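# Turn each odd knob to match its row

## Task

The knob box has rows of four knobs (A1–A4, B1–B4 and so on), and in every row at least three knobs already point at one shared mark. Find any knob whose mark differs from the rest of its row and rotate it until it points at that row's common mark. Every other knob must still point at the mark it points at now when the job ends.

## Robot and tools

Robot: two arms, left_arm carrying a left hand and right_arm carrying a right hand. Each hand has a thumb, which can swing beside or in front of the palm, plus index, middle, ring and little fingers. The calibrated bases sit at left_arm (-0.050, +0.226, +0.020) m and right_arm (+0.045, -0.250, +0.040) m, both turned almost not at all. A camera stand is fixed behind the arms.

Frames: the scene frame has its origin at table-top height midway between the nominal bases. +z is up, +x runs out over the table, and the left arm is on the +y side. Image sides do not match the arm names. Hand positions, orientations, Hand targets, velocities and wrist-camera poses are given in each arm's own base frame. Fixed cameras and the table use the scene frame.

Hand point: a point 0.15 m out from the wrist mounting face and 0.05 m in front of the palm. Its +z runs along the straight fingers and +y points out of the palm. On the right hand +x runs across the palm away from the thumb; on the left hand +x runs toward the thumb. Straight fingertips lie 0.06–0.07 m past the point along +z and 0.06 m behind it along -y. A wrist bracket on the little-finger side reaches 0.10 m across the palm and can strike things.

A row: 28 numbers, each in [-1, 1]. The first 14 are the left arm: dx, dy, dz, rx, ry, rz, thumb_turn, thumb_bend, index, middle, ring, little, force_limit, speed. The next 14 are the right arm in the same order. The six pose numbers are offsets, not poses. They count from that arm's Hand target as it stood when the action or move began, along that arm's base axes. 1.0 equals 0.6 m or 180 degrees, and rx, ry, rz form one rotation vector applied about the Hand target position. Rows inside one action do not add up; each counts from the same start. A fresh action with the same offset moves the arm further. All-zero pose numbers re-request the current Hand target. The six finger numbers are absolute targets: -1 open or straight, +1 closed or curled. For thumb_turn, -1 is beside the palm and +1 is in front of it. force_limit maps -1 to +1 onto about 0 to 10 N at the fingertip, or 15 N for the two thumb motors. speed rises from near zero at -1 to full at +0.48 and stays full above that. Use -0.94 or slower for a gentle close. No number means 'unchanged'. To keep a hand as it is, repeat the eight hand numbers you last sent it. If you have never sent any, copy its hand_measured six values, then hand_force_limit and hand_speed.

Tools:
- execute_actions(actions, cameras): actions is a list of actions, each a list of up to 15 rows. One row lasts one control step of 1/30 s. A short action keeps its final row until all 15 steps have run. Pictures come back only if actions is empty or cameras names them; ["all"] gives every camera.
- move(target, speed, blend, blocking, cameras): drives each hand point in a straight line toward one row, or through a list of up to 15 rows. Every row in the list counts from the same starting Hand targets. speed is in m/s, 0.002 to 4.3, default 0.25, and turns are capped at twice that in rad/s. blend is a corner radius in m; 0 means stop at each row. The whole move is capped at 10 s. blocking=false returns after about 0.5 s while the move continues. Paths do not avoid obstacles or the other arm.
- wait(seconds 0–10), stop() to brake a running move, zoom_image(camera, region [x0,y0,x1,y1] px, at most 504×504), show_instructions(), finished_scene(scene=1), which is final.

Cameras: cam_head_left, cam_head_right, cam_high and cam_low are fixed and 896×504. cam_left_wrist and cam_right_wrist are 672×504 fisheye cameras mounted on the hands.

Results: each arm reports end_effector_position (m), end_effector_quat_wxyz and Hand target, which is your last commanded pose after clipping. Next offsets count from the Hand target. Results also give joint positions, velocities and torques. A move adds a 'move:' line with an ending word (done, off_target, moving, held, fault) and any limits (paced = pose was clipped, held = steps were withheld). The hand fields hand_measured, hand_stopped_by (moving, target, force, stalled, fault) and hand_load_n list six values in motor order. A load dropping to about 0 means the grip was lost. Arms often rest 1–3 cm short of the command, usually low, so send the remaining gap as a new offset. Each control step, commanded orientation is clipped to within 40 degrees of the measured one. A small turn can shift the hand point noticeably.

Knob work: find each knob's mark with the cameras and zoom_image. Approach from above, grip the knob between thumb and fingers and turn it with a rotation offset, then open the hand and lift away. Turn only the odd knob and do not knock any neighbour.

Avoid these: hard hits on fixed or heavy items, letting anything fall off the table, fast contact, and pressing a target far past a contact point. Keep the arms from touching each other, and never close one hand on the other's fingers. Do not overload the fingers. Avoid paths that pass near an arm's own base. Avoid long stretched or blocked poses, because motors heat up: MOTOR HOT appears at 85 °C and the arm drops at 100 °C. The scene keeps running while you think.

Each tool is called after ">>>" by a JSON object that holds its "op" and its "data".

Reference images:

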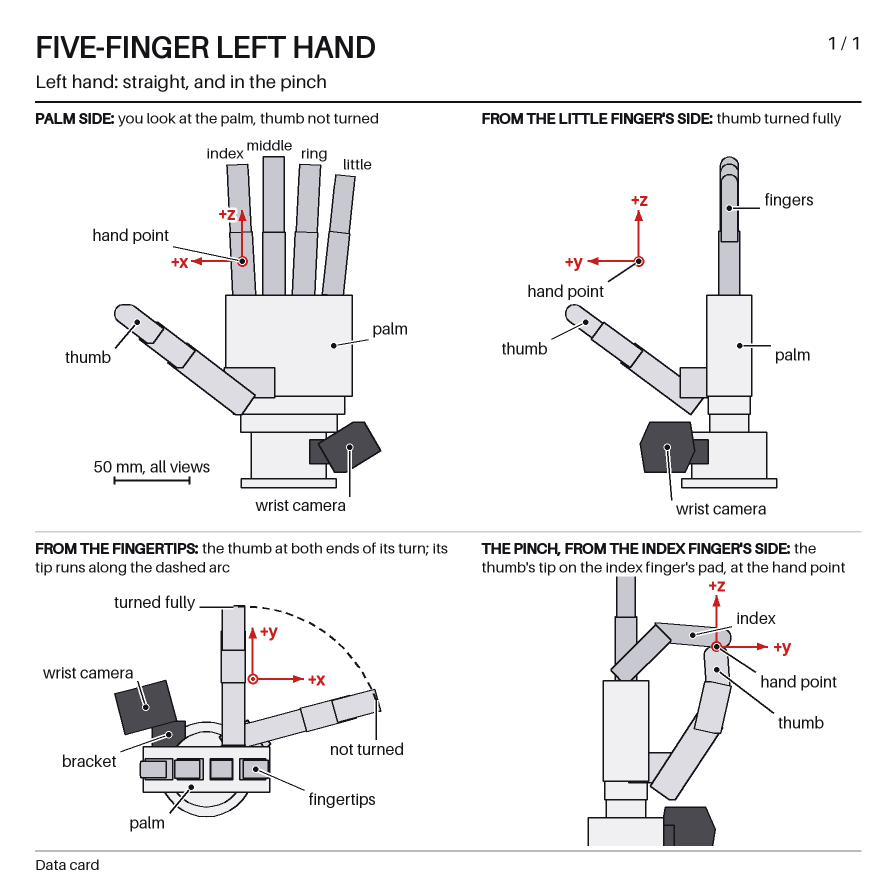

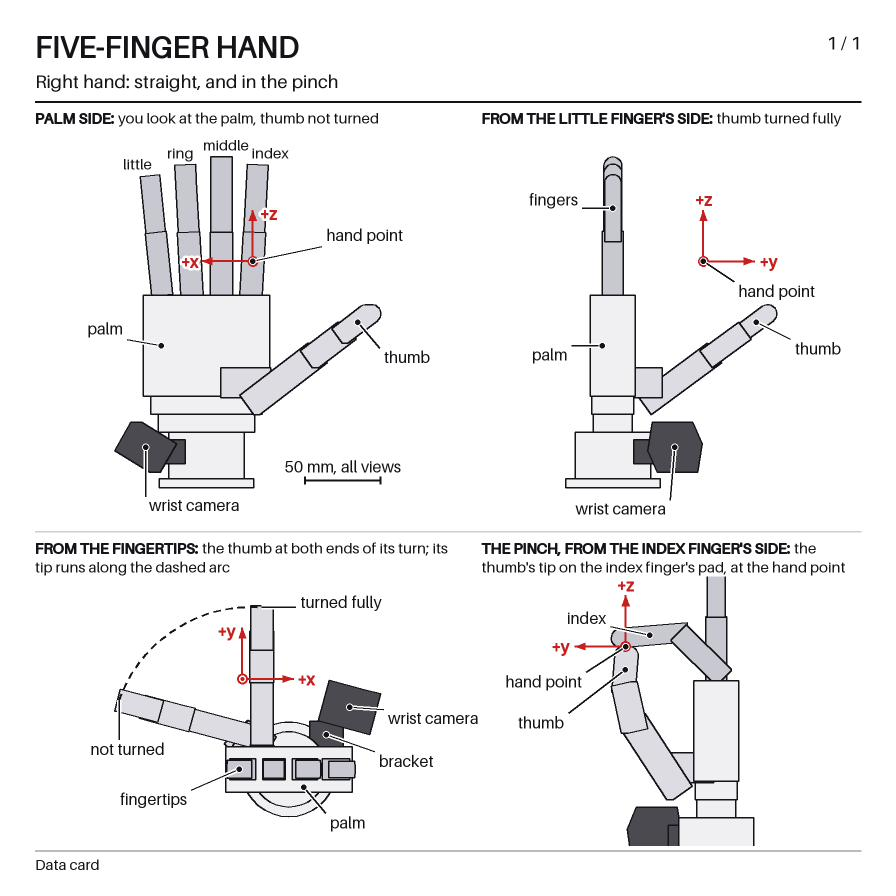

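## Session

>>> {"op": "execute_actions", "data": {"actions": []}}

Scene clock: 0.00 s.
left_arm: end_effector_position=(+0.3762, -0.2832, +0.2609) hand_measured=(-1.000, -1.000, -1.000, -1.000, -1.000, -1.000) hand_load_n=(+0.0, +0.0, +0.0, +0.0, +0.0, +0.0) hand_stopped_by=(target, target, target, target, target, target) hand_force_limit=0.00 hand_speed=-0.80 end_effector_quat_wxyz=(-0.021, -0.239, +0.964, -0.117) | right_arm: end_effector_position=(+0.1626, -0.1547, +0.2580) hand_measured=(-1.000, -1.000, -1.000, -1.000, -1.000, -1.000) hand_load_n=(+0.0, +0.0, +0.0, +0.0, +0.0, +0.0) hand_stopped_by=(target, target, target, target, target, target) hand_force_limit=0.00 hand_speed=-0.80 end_effector_quat_wxyz=(+0.012, -0.638, +0.770, -0.010)
Joint positions: left_arm=[-0.57 1.646 1.724 -1.506 0.19 0.502] | right_arm=[-0.75 1.085 1.165 -1.628 -0.021 -0.562]
Joint velocities: within noise
Joint torques (N m): no reading
Heat: left arm: hottest shoulder 25 °C; right arm: hottest wrist pitch 25 °C.
Hand target: left_arm +0.3811, -0.2864, +0.2637; -0.017, -0.238, +0.964, -0.120 | right_arm +0.1670, -0.1588, +0.2667; +0.014, -0.638, +0.770, -0.024

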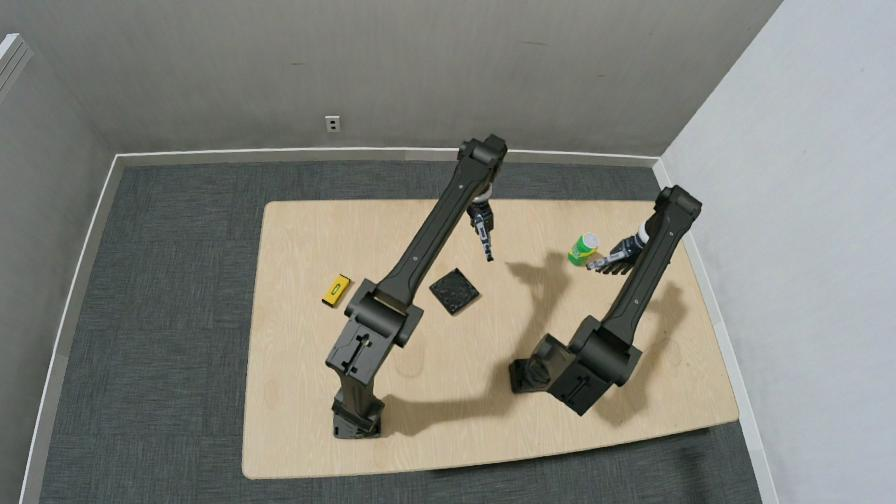

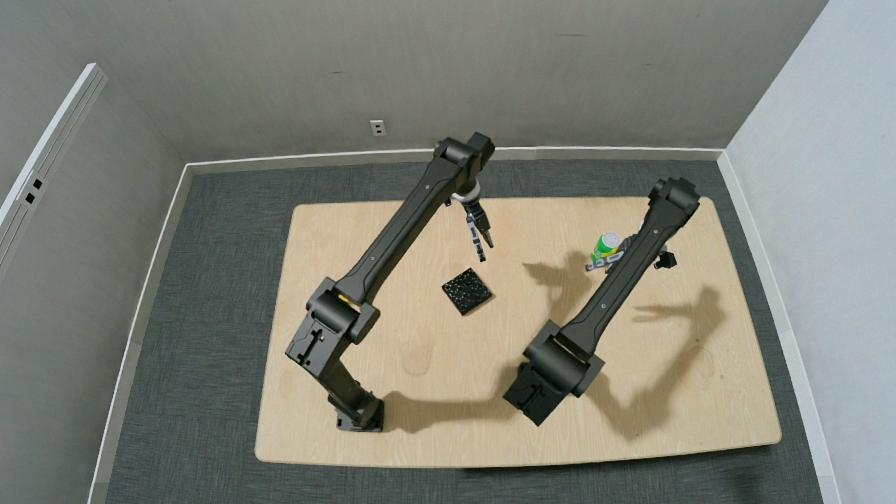

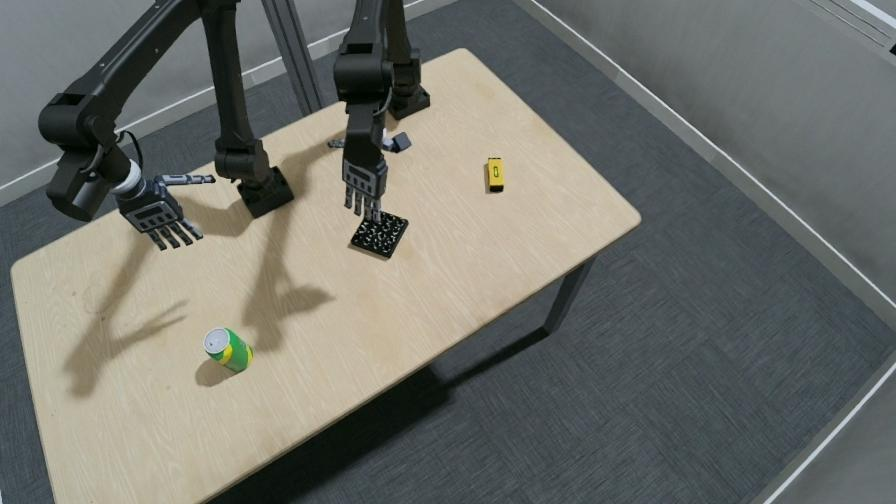

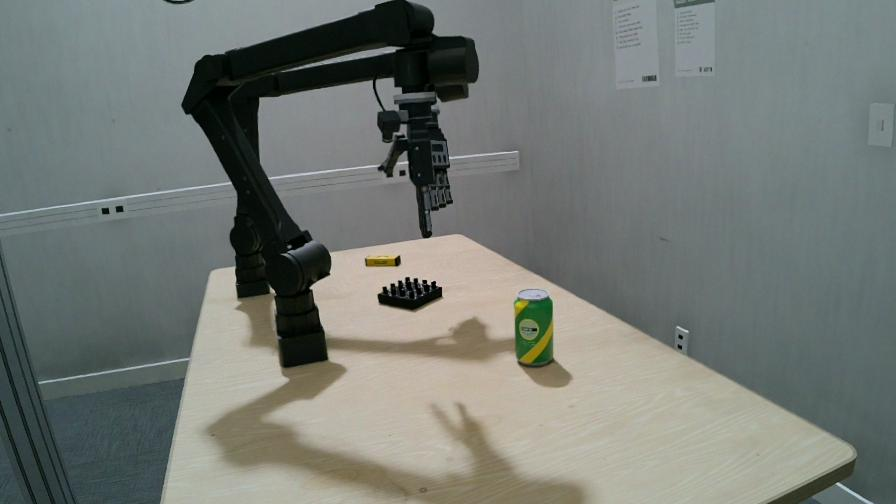

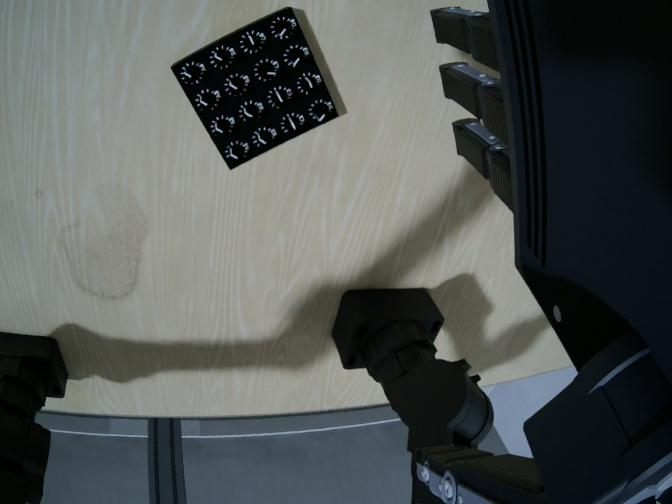

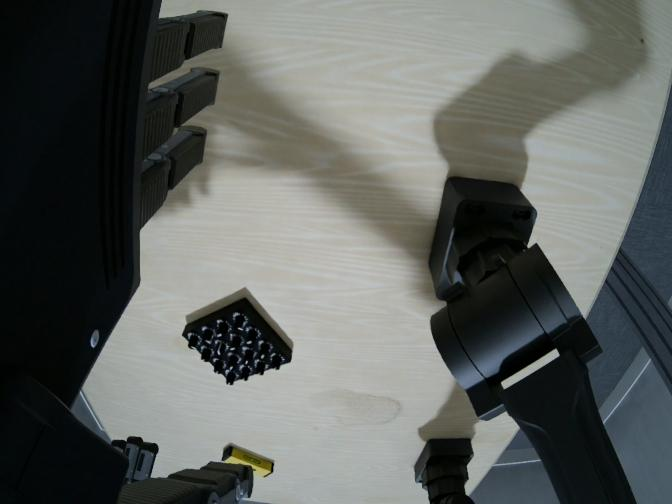

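>>> {"op": "zoom_image", "data": {"camera": "cam_left_wrist", "region": [160, 0, 350, 180]}}

>>> {"op": "zoom_image", "data": {"camera": "cam_high", "region": [330, 190, 430, 270]}}

>>> {"op": "zoom_image", "data": {"camera": "cam_head_right", "region": [425, 255, 505, 325]}}

Scaled by 2.653 from the camera's 672x504 image, which has a finer 960x720 frame.

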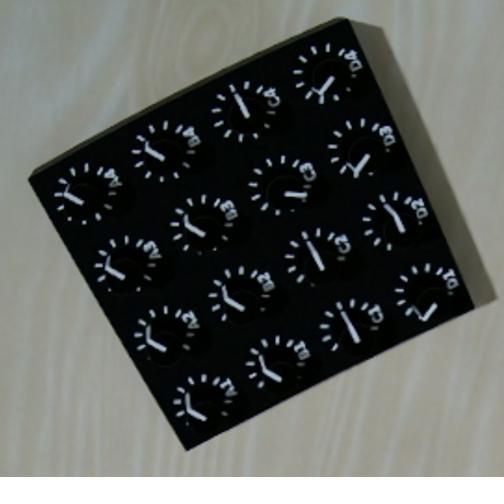

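Scaled by 5.040.

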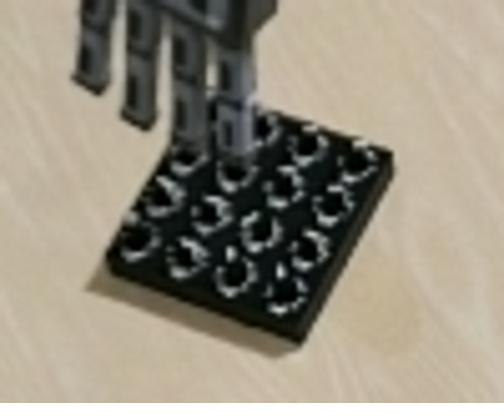

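Scaled by 6.300.

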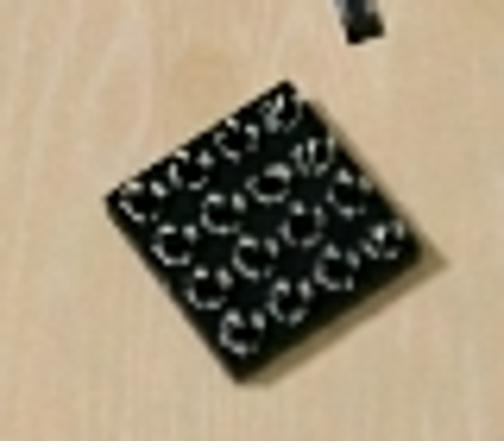

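>>> {"op": "zoom_image", "data": {"camera": "cam_low", "region": [370, 270, 450, 315]}}

>>> {"op": "zoom_image", "data": {"camera": "cam_left_wrist", "region": [220, 0, 350, 90]}}

>>> {"op": "zoom_image", "data": {"camera": "cam_left_wrist", "region": [160, 50, 290, 180]}}

>>> {"op": "zoom_image", "data": {"camera": "cam_right_wrist", "region": [170, 280, 300, 390]}}

Scaled by 6.300.

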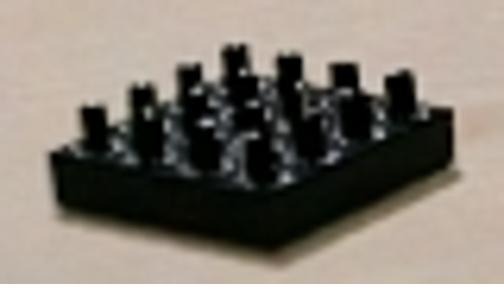

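Scaled by 3.877 from the camera's 672x504 image, which has a finer 960x720 frame.

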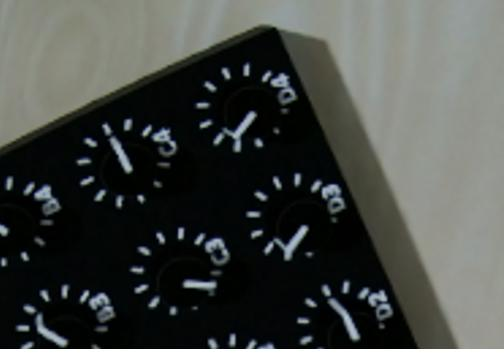

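Scaled by 3.877 from the camera's 672x504 image, which has a finer 960x720 frame.

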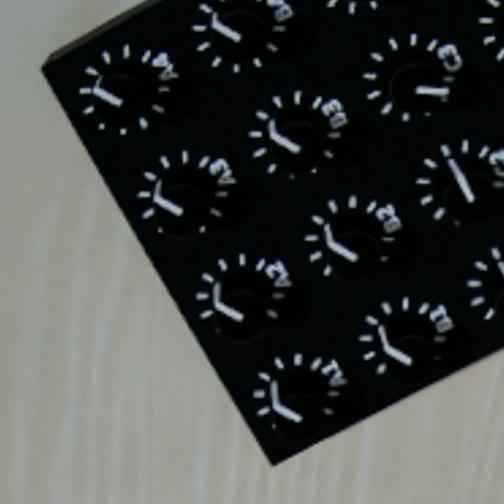

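Scaled by 3.877 from the camera's 672x504 image, which has a finer 960x720 frame.

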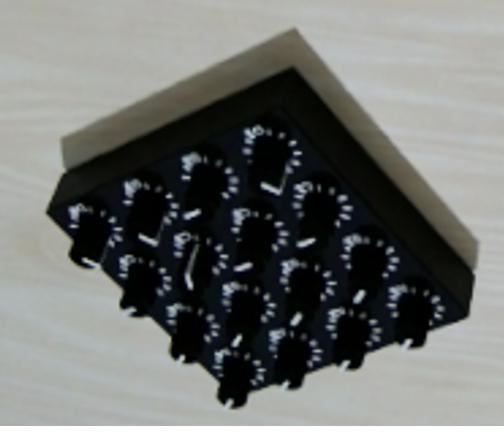

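>>> {"op": "move", "data": {"target": [-0.027, 0, -0.223, 0.120, -0.173, 0, -1,-1,-1,-1,-1,-1,0,-0.8, 0,0,0,0,0,0,-1,-1,-1,-1,-1,-1,0,-0.8], "speed": 0.12, "cameras": ["cam_left_wrist"]}}

Scene clock: 73.97 s.
left_arm: end_effector_position=(+0.3703, -0.2842, +0.1342) hand_measured=(-1.000, -1.000, -1.000, -1.000, -1.000, -1.000) hand_load_n=(+0.0, +0.0, +0.0, +0.0, +0.0, +0.0) hand_stopped_by=(target, target, target, target, target, target) hand_force_limit=0.00 hand_speed=-0.80 end_effector_quat_wxyz=(+0.285, -0.197, +0.938, +0.003) | right_arm: end_effector_position=(+0.1626, -0.1547, +0.2580) hand_measured=(-1.000, -1.000, -1.000, -1.000, -1.000, -1.000) hand_load_n=(+0.0, +0.0, +0.0, +0.0, +0.0, +0.0) hand_stopped_by=(target, target, target, target, target, target) hand_force_limit=0.00 hand_speed=-0.80 end_effector_quat_wxyz=(+0.012, -0.638, +0.770, -0.010)
Joint positions: left_arm=[-0.843 1.559 1.24 -0.944 -0.497 0.392] | right_arm=[-0.75 1.085 1.165 -1.628 -0.021 -0.562]
Joint torques (N m): left_arm=[-1.61 -16.21 8.32 0.96 -0.47 -0.02] | right_arm=[-1.61 -5.19 9.68 0.57 0.04 -0.06]
Heat: left arm: hottest shoulder 28 °C; right arm: hottest elbow 30 °C.
Hand target: left_arm +0.3648, -0.2864, +0.1298; +0.285, -0.196, +0.938, +0.001 | right_arm +0.1670, -0.1588, +0.2667; +0.014, -0.638, +0.770, -0.024
Off the commanded pose: left_arm 0.007 m, 0 deg | right_arm 0.011 m, 2 deg.
move: off_target (right_arm)
camera_calibration:
cam_left_wrist: T_world_to_cam=[[0.133461, -0.991054, 0.000893953, -0.334297], [-0.991016, -0.133464, -0.00867186, 0.325567], [0.00871359, 0.000271434, -0.999962, 0.250241], [0, 0, 0, 1]] pos_world=[0.365077, -0.287922, 0.253354]
Images, in order (width x height): cam_left_wrist 672x504.

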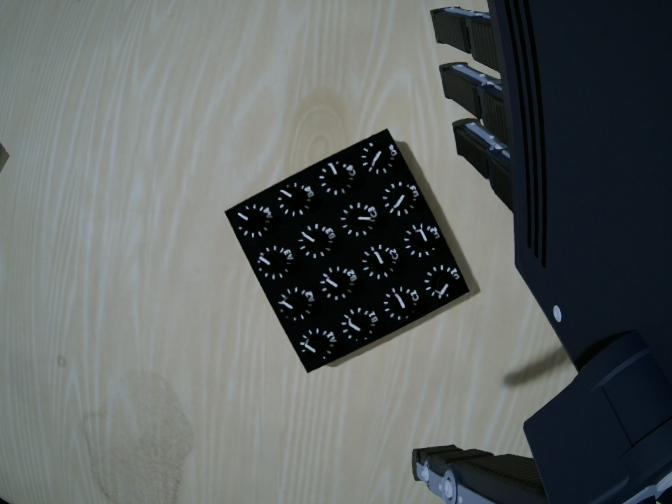

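>>> {"op": "zoom_image", "data": {"camera": "cam_left_wrist", "region": [220, 120, 350, 250]}}

>>> {"op": "zoom_image", "data": {"camera": "cam_left_wrist", "region": [240, 250, 370, 380]}}

>>> {"op": "zoom_image", "data": {"camera": "cam_left_wrist", "region": [340, 190, 470, 320]}}

>>> {"op": "zoom_image", "data": {"camera": "cam_left_wrist", "region": [310, 125, 430, 245]}}

Scaled by 3.877 from the camera's 672x504 image, which has a finer 960x720 frame.

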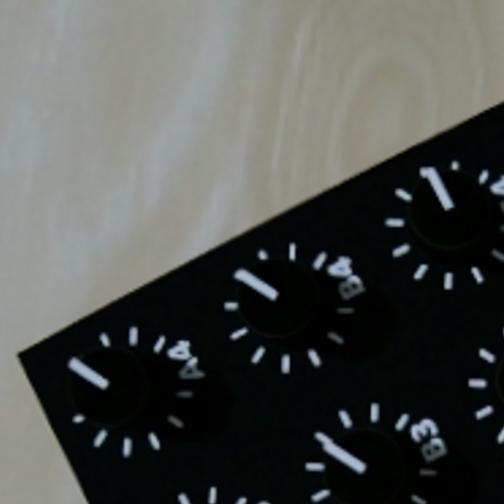

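Scaled by 3.877 from the camera's 672x504 image, which has a finer 960x720 frame.

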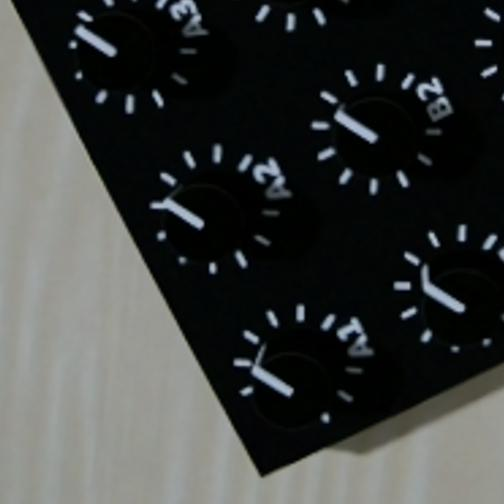

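Scaled by 3.877 from the camera's 672x504 image, which has a finer 960x720 frame.

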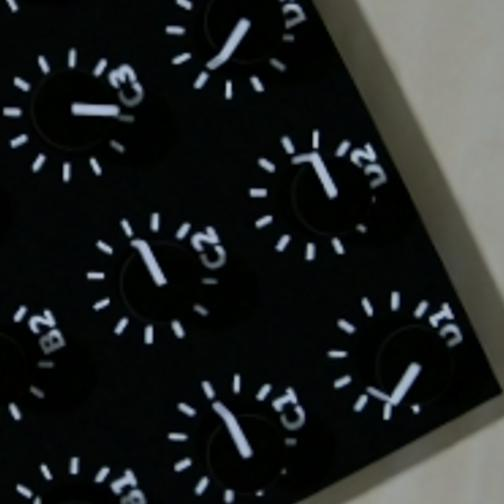

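Scaled by 4.200 from the camera's 672x504 image, which has a finer 960x720 frame.

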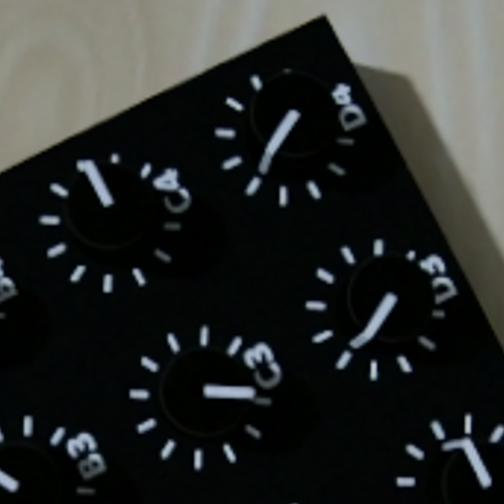

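>>> {"op": "move", "data": {"target": [0.019, -0.079, 0, -0.303, -0.118, 0.196, 0.9,-0.5,0.1,-1,-1,-1,0,-0.4, 0,0,0,0,0,0,-1,-1,-1,-1,-1,-1,0,-0.8], "speed": 0.2, "cameras": ["cam_left_wrist", "cam_high", "cam_low"]}}

Scene clock: 142.87 s.
left_arm: end_effector_position=(+0.3815, -0.3323, +0.1295) hand_measured=(+0.900, -0.500, +0.100, -1.000, -1.000, -1.000) hand_load_n=(+0.0, +0.5, +0.0, +0.0, -0.5, +0.0) hand_stopped_by=(target, target, target, target, target, target) hand_force_limit=0.00 hand_speed=-0.40 end_effector_quat_wxyz=(+0.314, -0.562, +0.673, -0.364) | right_arm: end_effector_position=(+0.1626, -0.1547, +0.2580) hand_measured=(-1.000, -1.000, -1.000, -1.000, -1.000, -1.000) hand_load_n=(+0.0, +0.0, +0.0, +0.0, +0.0, +0.0) hand_stopped_by=(target, target, target, target, target, target) hand_force_limit=0.00 hand_speed=-0.80 end_effector_quat_wxyz=(+0.012, -0.638, +0.770, -0.010)
Joint positions: left_arm=[-0.83 1.305 0.809 -0.186 -0.548 -0.385] | right_arm=[-0.75 1.085 1.165 -1.628 -0.021 -0.562]
Joint torques (N m): left_arm=[-1.49 -12.28 8.43 1.81 -0.34 -0.01] | right_arm=[-1.55 -5.25 9.66 0.57 0.04 -0.07]
Heat: left arm: hottest shoulder 28 °C; right arm: hottest elbow 31 °C.
Hand target: left_arm +0.3763, -0.3337, +0.1300; +0.311, -0.562, +0.670, -0.371 | right_arm +0.1670, -0.1588, +0.2667; +0.014, -0.638, +0.770, -0.024
Off the commanded pose: left_arm 0.005 m, 1 deg | right_arm 0.011 m, 2 deg.
move: off_target (right_arm)
camera_calibration:
cam_left_wrist: T_world_to_cam=[[0.42541, -0.352032, 0.833727, -0.390237], [-0.714137, -0.696465, 0.0703146, 0.0272742], [0.555909, -0.625308, -0.547682, -0.229804], [0, 0, 0, 1]] pos_world=[0.313238, -0.262079, 0.197573]
Images, in order (width x height): cam_high 896x504, cam_low 896x504, cam_left_wrist 672x504.

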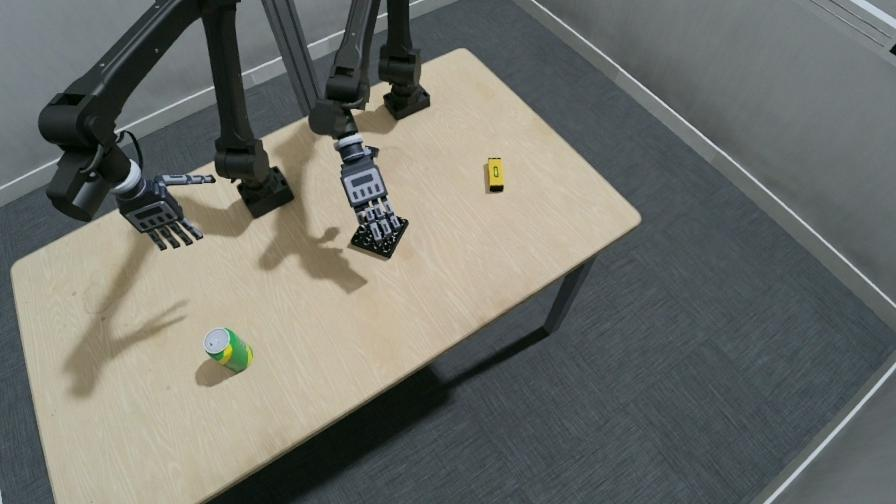

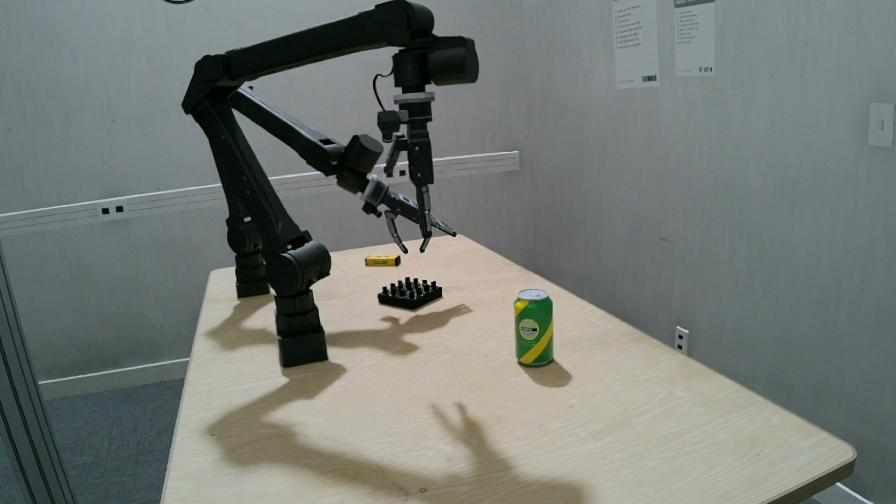

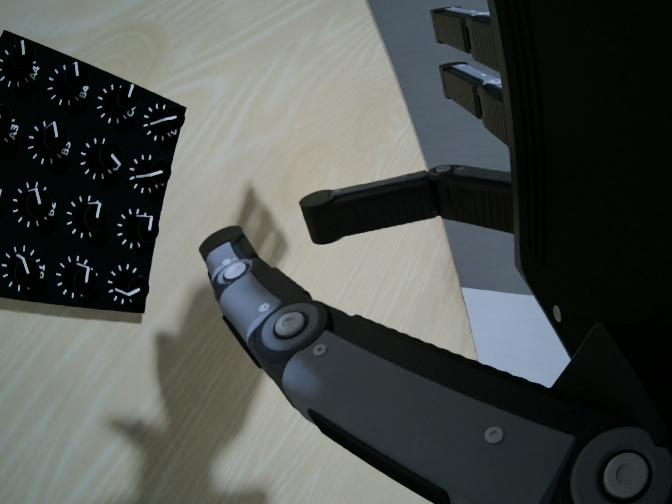

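>>> {"op": "zoom_image", "data": {"camera": "cam_left_wrist", "region": [150, 130, 450, 350]}}

Scaled by 1.680 from the camera's 672x504 image, which has a finer 960x720 frame.

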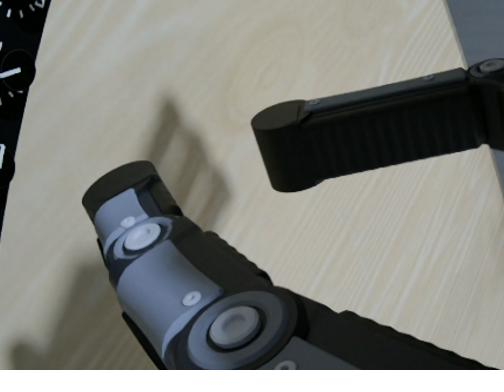

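>>> {"op": "move", "data": {"target": [-0.0038, -0.0035, -0.108, 0, 0, 0, 0.7,-0.3,-0.05,-1,-1,-1,0,-0.4, 0,0,0,0,0,0,-1,-1,-1,-1,-1,-1,0,-0.8], "speed": 0.1, "cameras": ["cam_left_wrist", "cam_high", "cam_low"]}}

>>> {"op": "zoom_image", "data": {"camera": "cam_low", "region": [350, 210, 470, 320]}}

>>> {"op": "zoom_image", "data": {"camera": "cam_left_wrist", "region": [100, 50, 450, 350]}}

Scene clock: 173.30 s.
left_arm: end_effector_position=(+0.3805, -0.3328, +0.0782) hand_measured=(+0.700, -0.300, -0.050, -1.000, -1.000, -1.000) hand_load_n=(+0.0, +0.5, +0.0, +0.0, +0.0, +0.0) hand_stopped_by=(target, target, target, target, target, target) hand_force_limit=0.00 hand_speed=-0.40 end_effector_quat_wxyz=(+0.315, -0.564, +0.664, -0.376) | right_arm: end_effector_position=(+0.1626, -0.1547, +0.2580) hand_measured=(-1.000, -1.000, -1.000, -1.000, -1.000, -1.000) hand_load_n=(+0.0, +0.0, +0.0, +0.0, +0.0, +0.0) hand_stopped_by=(target, target, target, target, target, target) hand_force_limit=0.00 hand_speed=-0.80 end_effector_quat_wxyz=(+0.012, -0.638, +0.770, -0.010)
Joint positions: left_arm=[-0.834 1.39 0.712 0.022 -0.555 -0.391] | right_arm=[-0.75 1.085 1.165 -1.628 -0.021 -0.562]
Joint torques (N m): left_arm=[-1.79 -9.58 7.82 1.87 -0.33 -0.02] | right_arm=[-1.61 -5.19 9.7 0.55 0.04 -0.07]
Heat: left arm: hottest shoulder 28 °C; right arm: hottest elbow 31 °C.
Hand target: left_arm +0.3739, -0.3358, +0.0650; +0.312, -0.562, +0.670, -0.371 | right_arm +0.1670, -0.1588, +0.2667; +0.014, -0.638, +0.770, -0.024
Off the commanded pose: left_arm 0.015 m, 1 deg | right_arm 0.011 m, 2 deg.
move: off_target (left_arm, right_arm)
camera_calibration:
cam_left_wrist: T_world_to_cam=[[0.410555, -0.331486, 0.849448, -0.336037], [-0.712187, -0.698318, 0.0717045, 0.0284887], [0.569416, -0.634404, -0.522778, -0.267746], [0, 0, 0, 1]] pos_world=[0.31071, -0.261357, 0.143432]
Images, in order (width x height): cam_high 896x504, cam_low 896x504, cam_left_wrist 672x504.

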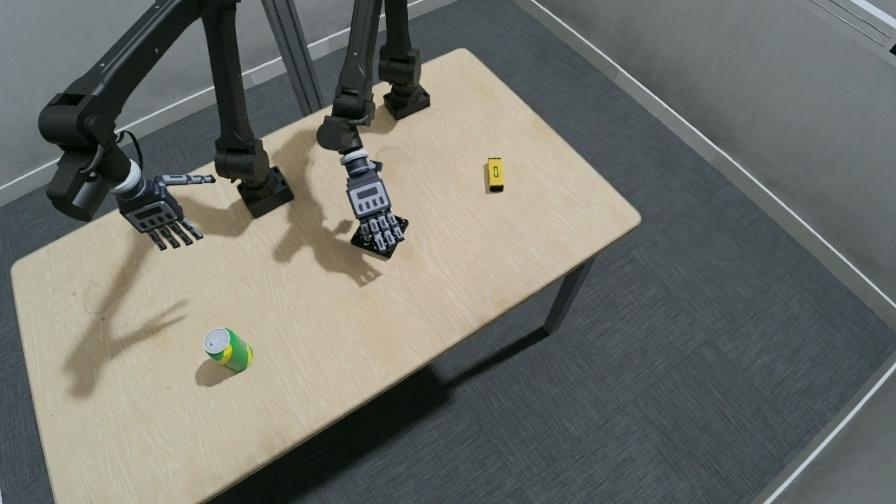

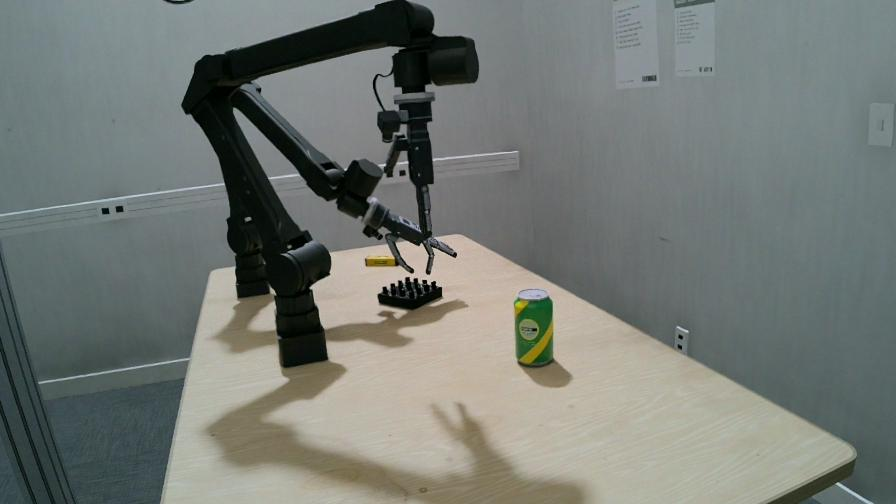

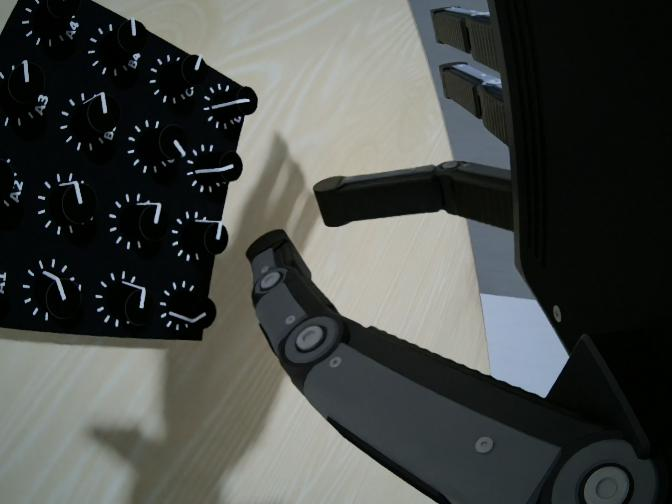

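Scaled by 4.200.

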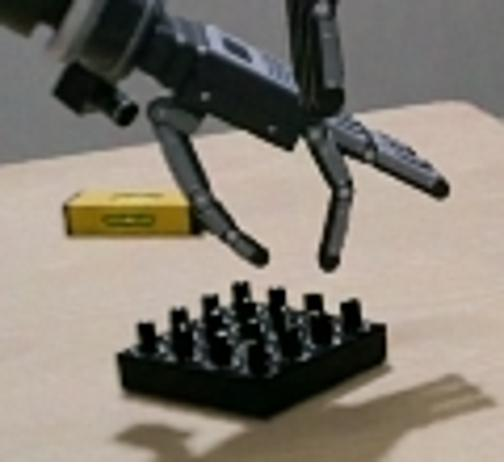

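Scaled by 1.440 from the camera's 672x504 image, which has a finer 960x720 frame.

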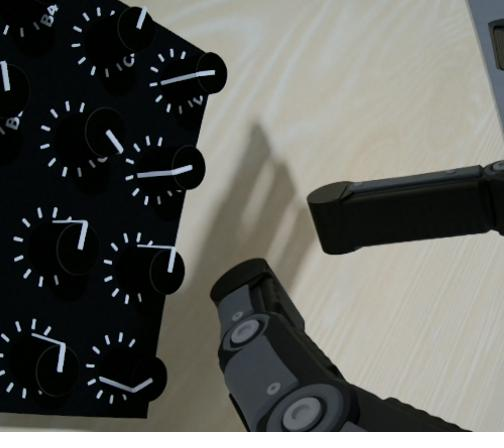

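>>> {"op": "zoom_image", "data": {"camera": "cam_low", "region": [375, 225, 465, 285]}}

Scaled by 5.600.

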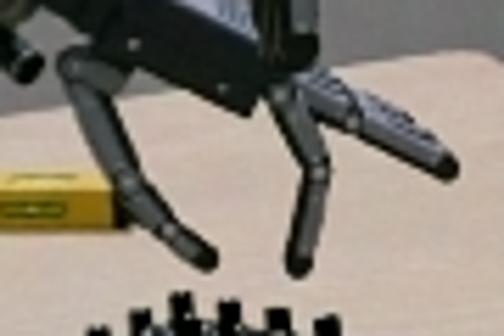

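>>> {"op": "move", "data": {"target": [0, 0, 0, 0, 0, 0, 0.45,-0.3,-0.05,-1,-1,-1,0,-0.4, 0,0,0,0,0,0,-1,-1,-1,-1,-1,-1,0,-0.8], "speed": 0.1, "cameras": ["cam_left_wrist", "cam_high", "cam_low"]}}

>>> {"op": "zoom_image", "data": {"camera": "cam_low", "region": [375, 225, 465, 285]}}

>>> {"op": "zoom_image", "data": {"camera": "cam_left_wrist", "region": [180, 130, 400, 350]}}

Scene clock: 205.07 s.
left_arm: end_effector_position=(+0.3806, -0.3329, +0.0783) hand_measured=(+0.450, -0.300, -0.050, -1.000, -1.000, -1.000) hand_load_n=(+0.0, +0.0, +0.0, +0.0, +0.0, +0.0) hand_stopped_by=(target, target, target, target, target, target) hand_force_limit=0.00 hand_speed=-0.40 end_effector_quat_wxyz=(+0.315, -0.564, +0.664, -0.376) | right_arm: end_effector_position=(+0.1626, -0.1547, +0.2580) hand_measured=(-1.000, -1.000, -1.000, -1.000, -1.000, -1.000) hand_load_n=(+0.0, +0.0, +0.0, +0.0, +0.0, +0.0) hand_stopped_by=(target, target, target, target, target, target) hand_force_limit=0.00 hand_speed=-0.80 end_effector_quat_wxyz=(+0.012, -0.638, +0.770, -0.010)
Joint positions: left_arm=[-0.834 1.39 0.712 0.023 -0.555 -0.392] | right_arm=[-0.75 1.085 1.165 -1.628 -0.021 -0.562]
Joint torques (N m): left_arm=[-1.55 -9.88 7.88 1.91 -0.32 0.02] | right_arm=[-1.55 -5.25 9.68 0.54 0.04 -0.06]
Heat: left arm: hottest shoulder 28 °C; right arm: hottest elbow 31 °C.
Hand target: left_arm +0.3739, -0.3358, +0.0650; +0.311, -0.562, +0.670, -0.371 | right_arm +0.1670, -0.1588, +0.2667; +0.014, -0.638, +0.770, -0.024
Off the commanded pose: left_arm 0.015 m, 1 deg | right_arm 0.011 m, 2 deg.
move: off_target (left_arm, right_arm)
camera_calibration:
cam_left_wrist: T_world_to_cam=[[0.410445, -0.330861, 0.849745, -0.335914], [-0.712027, -0.698454, 0.0719705, 0.0282953], [0.569696, -0.634581, -0.522259, -0.268017], [0, 0, 0, 1]] pos_world=[0.310709, -0.261456, 0.143431]
Images, in order (width x height): cam_high 896x504, cam_low 896x504, cam_left_wrist 672x504.

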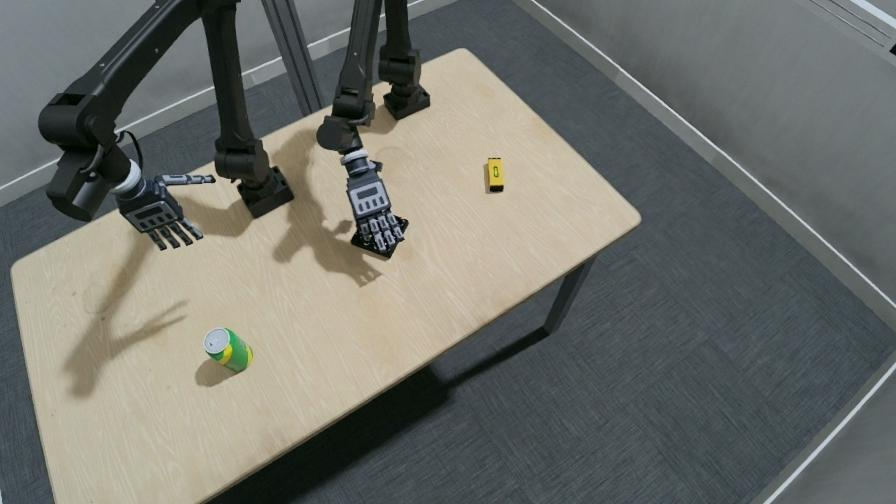

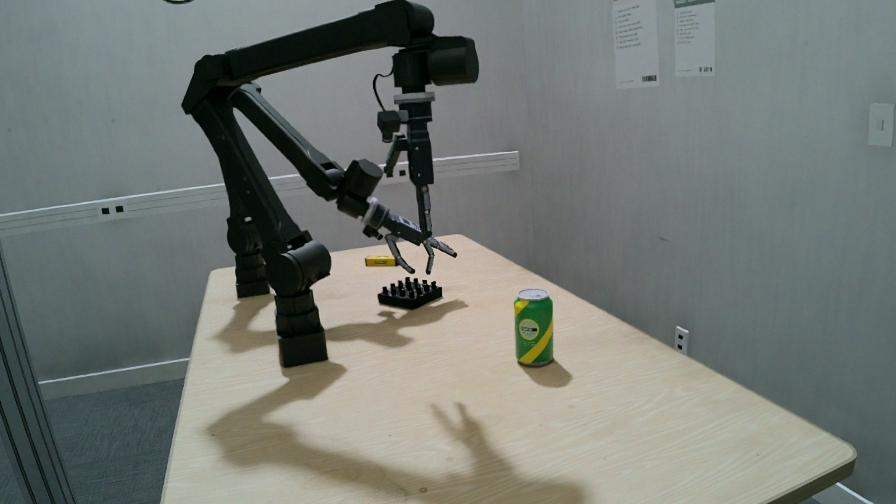

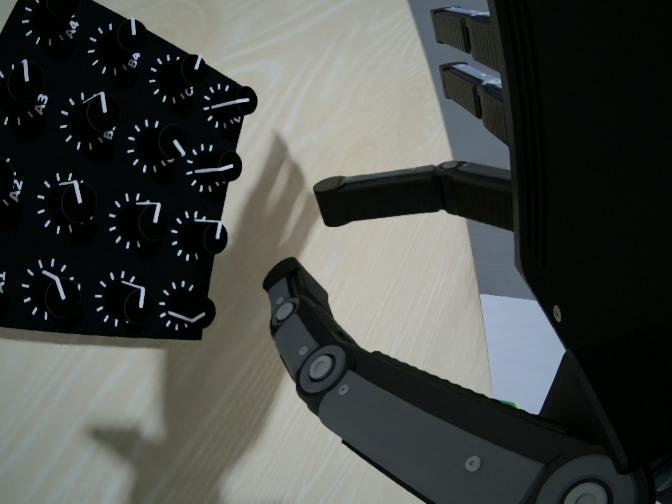

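Scaled by 5.600.

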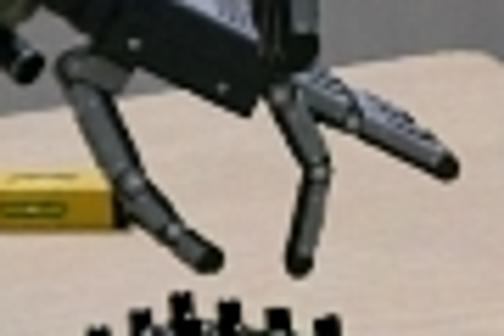

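Scaled by 2.291 from the camera's 672x504 image, which has a finer 960x720 frame.

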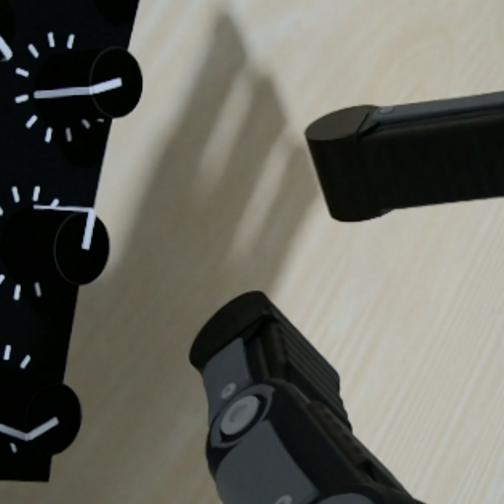

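>>> {"op": "move", "data": {"target": [-0.0075, -0.0012, -0.038, 0, 0, 0, 0.58,-0.3,0.03,-1,-1,-1,0,-0.4, 0,0,0,0,0,0,-1,-1,-1,-1,-1,-1,0,-0.8], "speed": 0.05, "cameras": ["cam_left_wrist", "cam_low"]}}

>>> {"op": "zoom_image", "data": {"camera": "cam_low", "region": [375, 240, 465, 300]}}

>>> {"op": "zoom_image", "data": {"camera": "cam_left_wrist", "region": [160, 130, 380, 350]}}

Scene clock: 224.83 s.
left_arm: end_effector_position=(+0.3768, -0.3348, +0.0565) hand_measured=(+0.580, -0.300, +0.030, -1.000, -1.000, -1.000) hand_load_n=(+0.0, +0.5, +0.0, +0.5, +0.0, +0.0) hand_stopped_by=(target, target, target, target, target, target) hand_force_limit=0.00 hand_speed=-0.40 end_effector_quat_wxyz=(+0.315, -0.563, +0.664, -0.377) | right_arm: end_effector_position=(+0.1626, -0.1547, +0.2580) hand_measured=(-1.000, -1.000, -1.000, -1.000, -1.000, -1.000) hand_load_n=(+0.0, +0.0, +0.0, +0.0, +0.0, +0.0) hand_stopped_by=(target, target, target, target, target, target) hand_force_limit=0.00 hand_speed=-0.80 end_effector_quat_wxyz=(+0.012, -0.638, +0.770, -0.010)
Joint positions: left_arm=[-0.845 1.436 0.682 0.096 -0.563 -0.399] | right_arm=[-0.75 1.085 1.165 -1.628 -0.021 -0.562]
Joint torques (N m): left_arm=[-1.67 -9.7 7.35 1.94 -0.34 -0.01] | right_arm=[-1.67 -5.19 9.68 0.54 0.05 -0.06]
Heat: left arm: hottest shoulder 27 °C; right arm: hottest elbow 31 °C.
Hand target: left_arm +0.3694, -0.3366, +0.0423; +0.311, -0.562, +0.670, -0.371 | right_arm +0.1670, -0.1588, +0.2667; +0.014, -0.638, +0.770, -0.024
Off the commanded pose: left_arm 0.016 m, 1 deg | right_arm 0.011 m, 2 deg.
move: off_target (left_arm, right_arm)
camera_calibration:
cam_left_wrist: T_world_to_cam=[[0.408807, -0.33002, 0.85086, -0.315663], [-0.712727, -0.697757, 0.0718031, 0.026336], [0.569997, -0.635785, -0.520462, -0.27911], [0, 0, 0, 1]] pos_world=[0.306908, -0.263253, 0.121428]
Images, in order (width x height): cam_low 896x504, cam_left_wrist 672x504.

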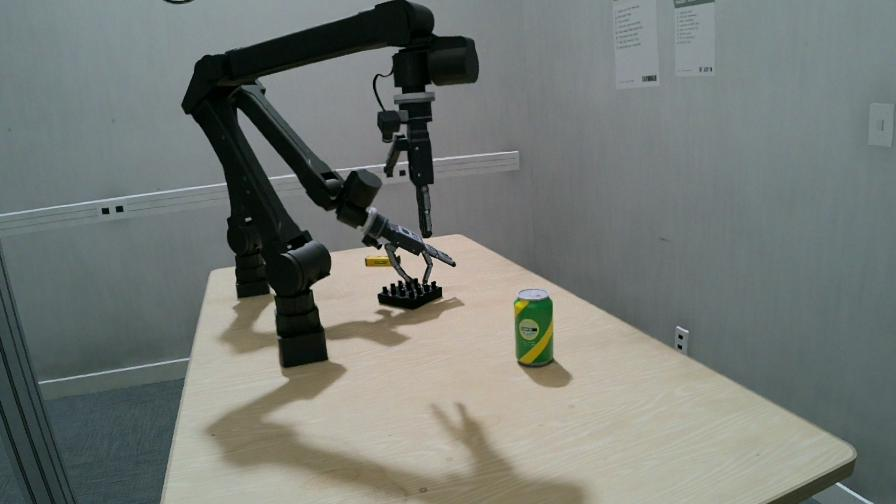

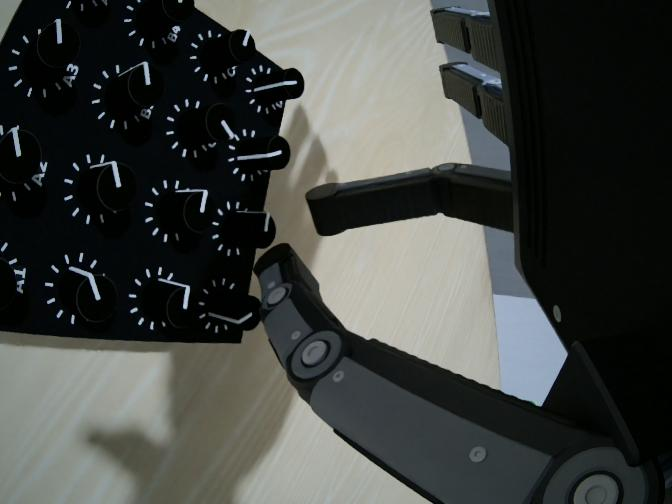

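Scaled by 5.600.

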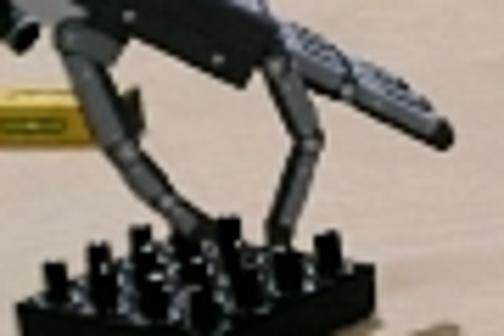

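Scaled by 2.291 from the camera's 672x504 image, which has a finer 960x720 frame.

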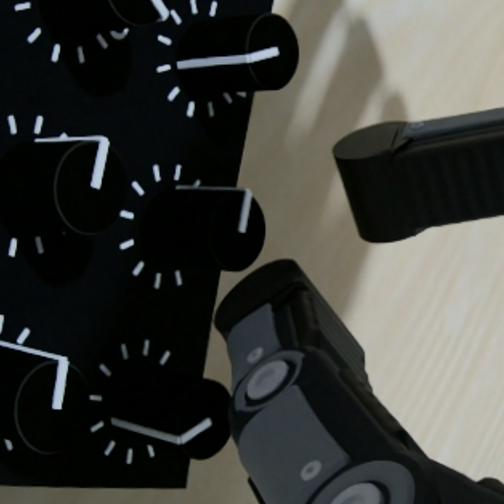

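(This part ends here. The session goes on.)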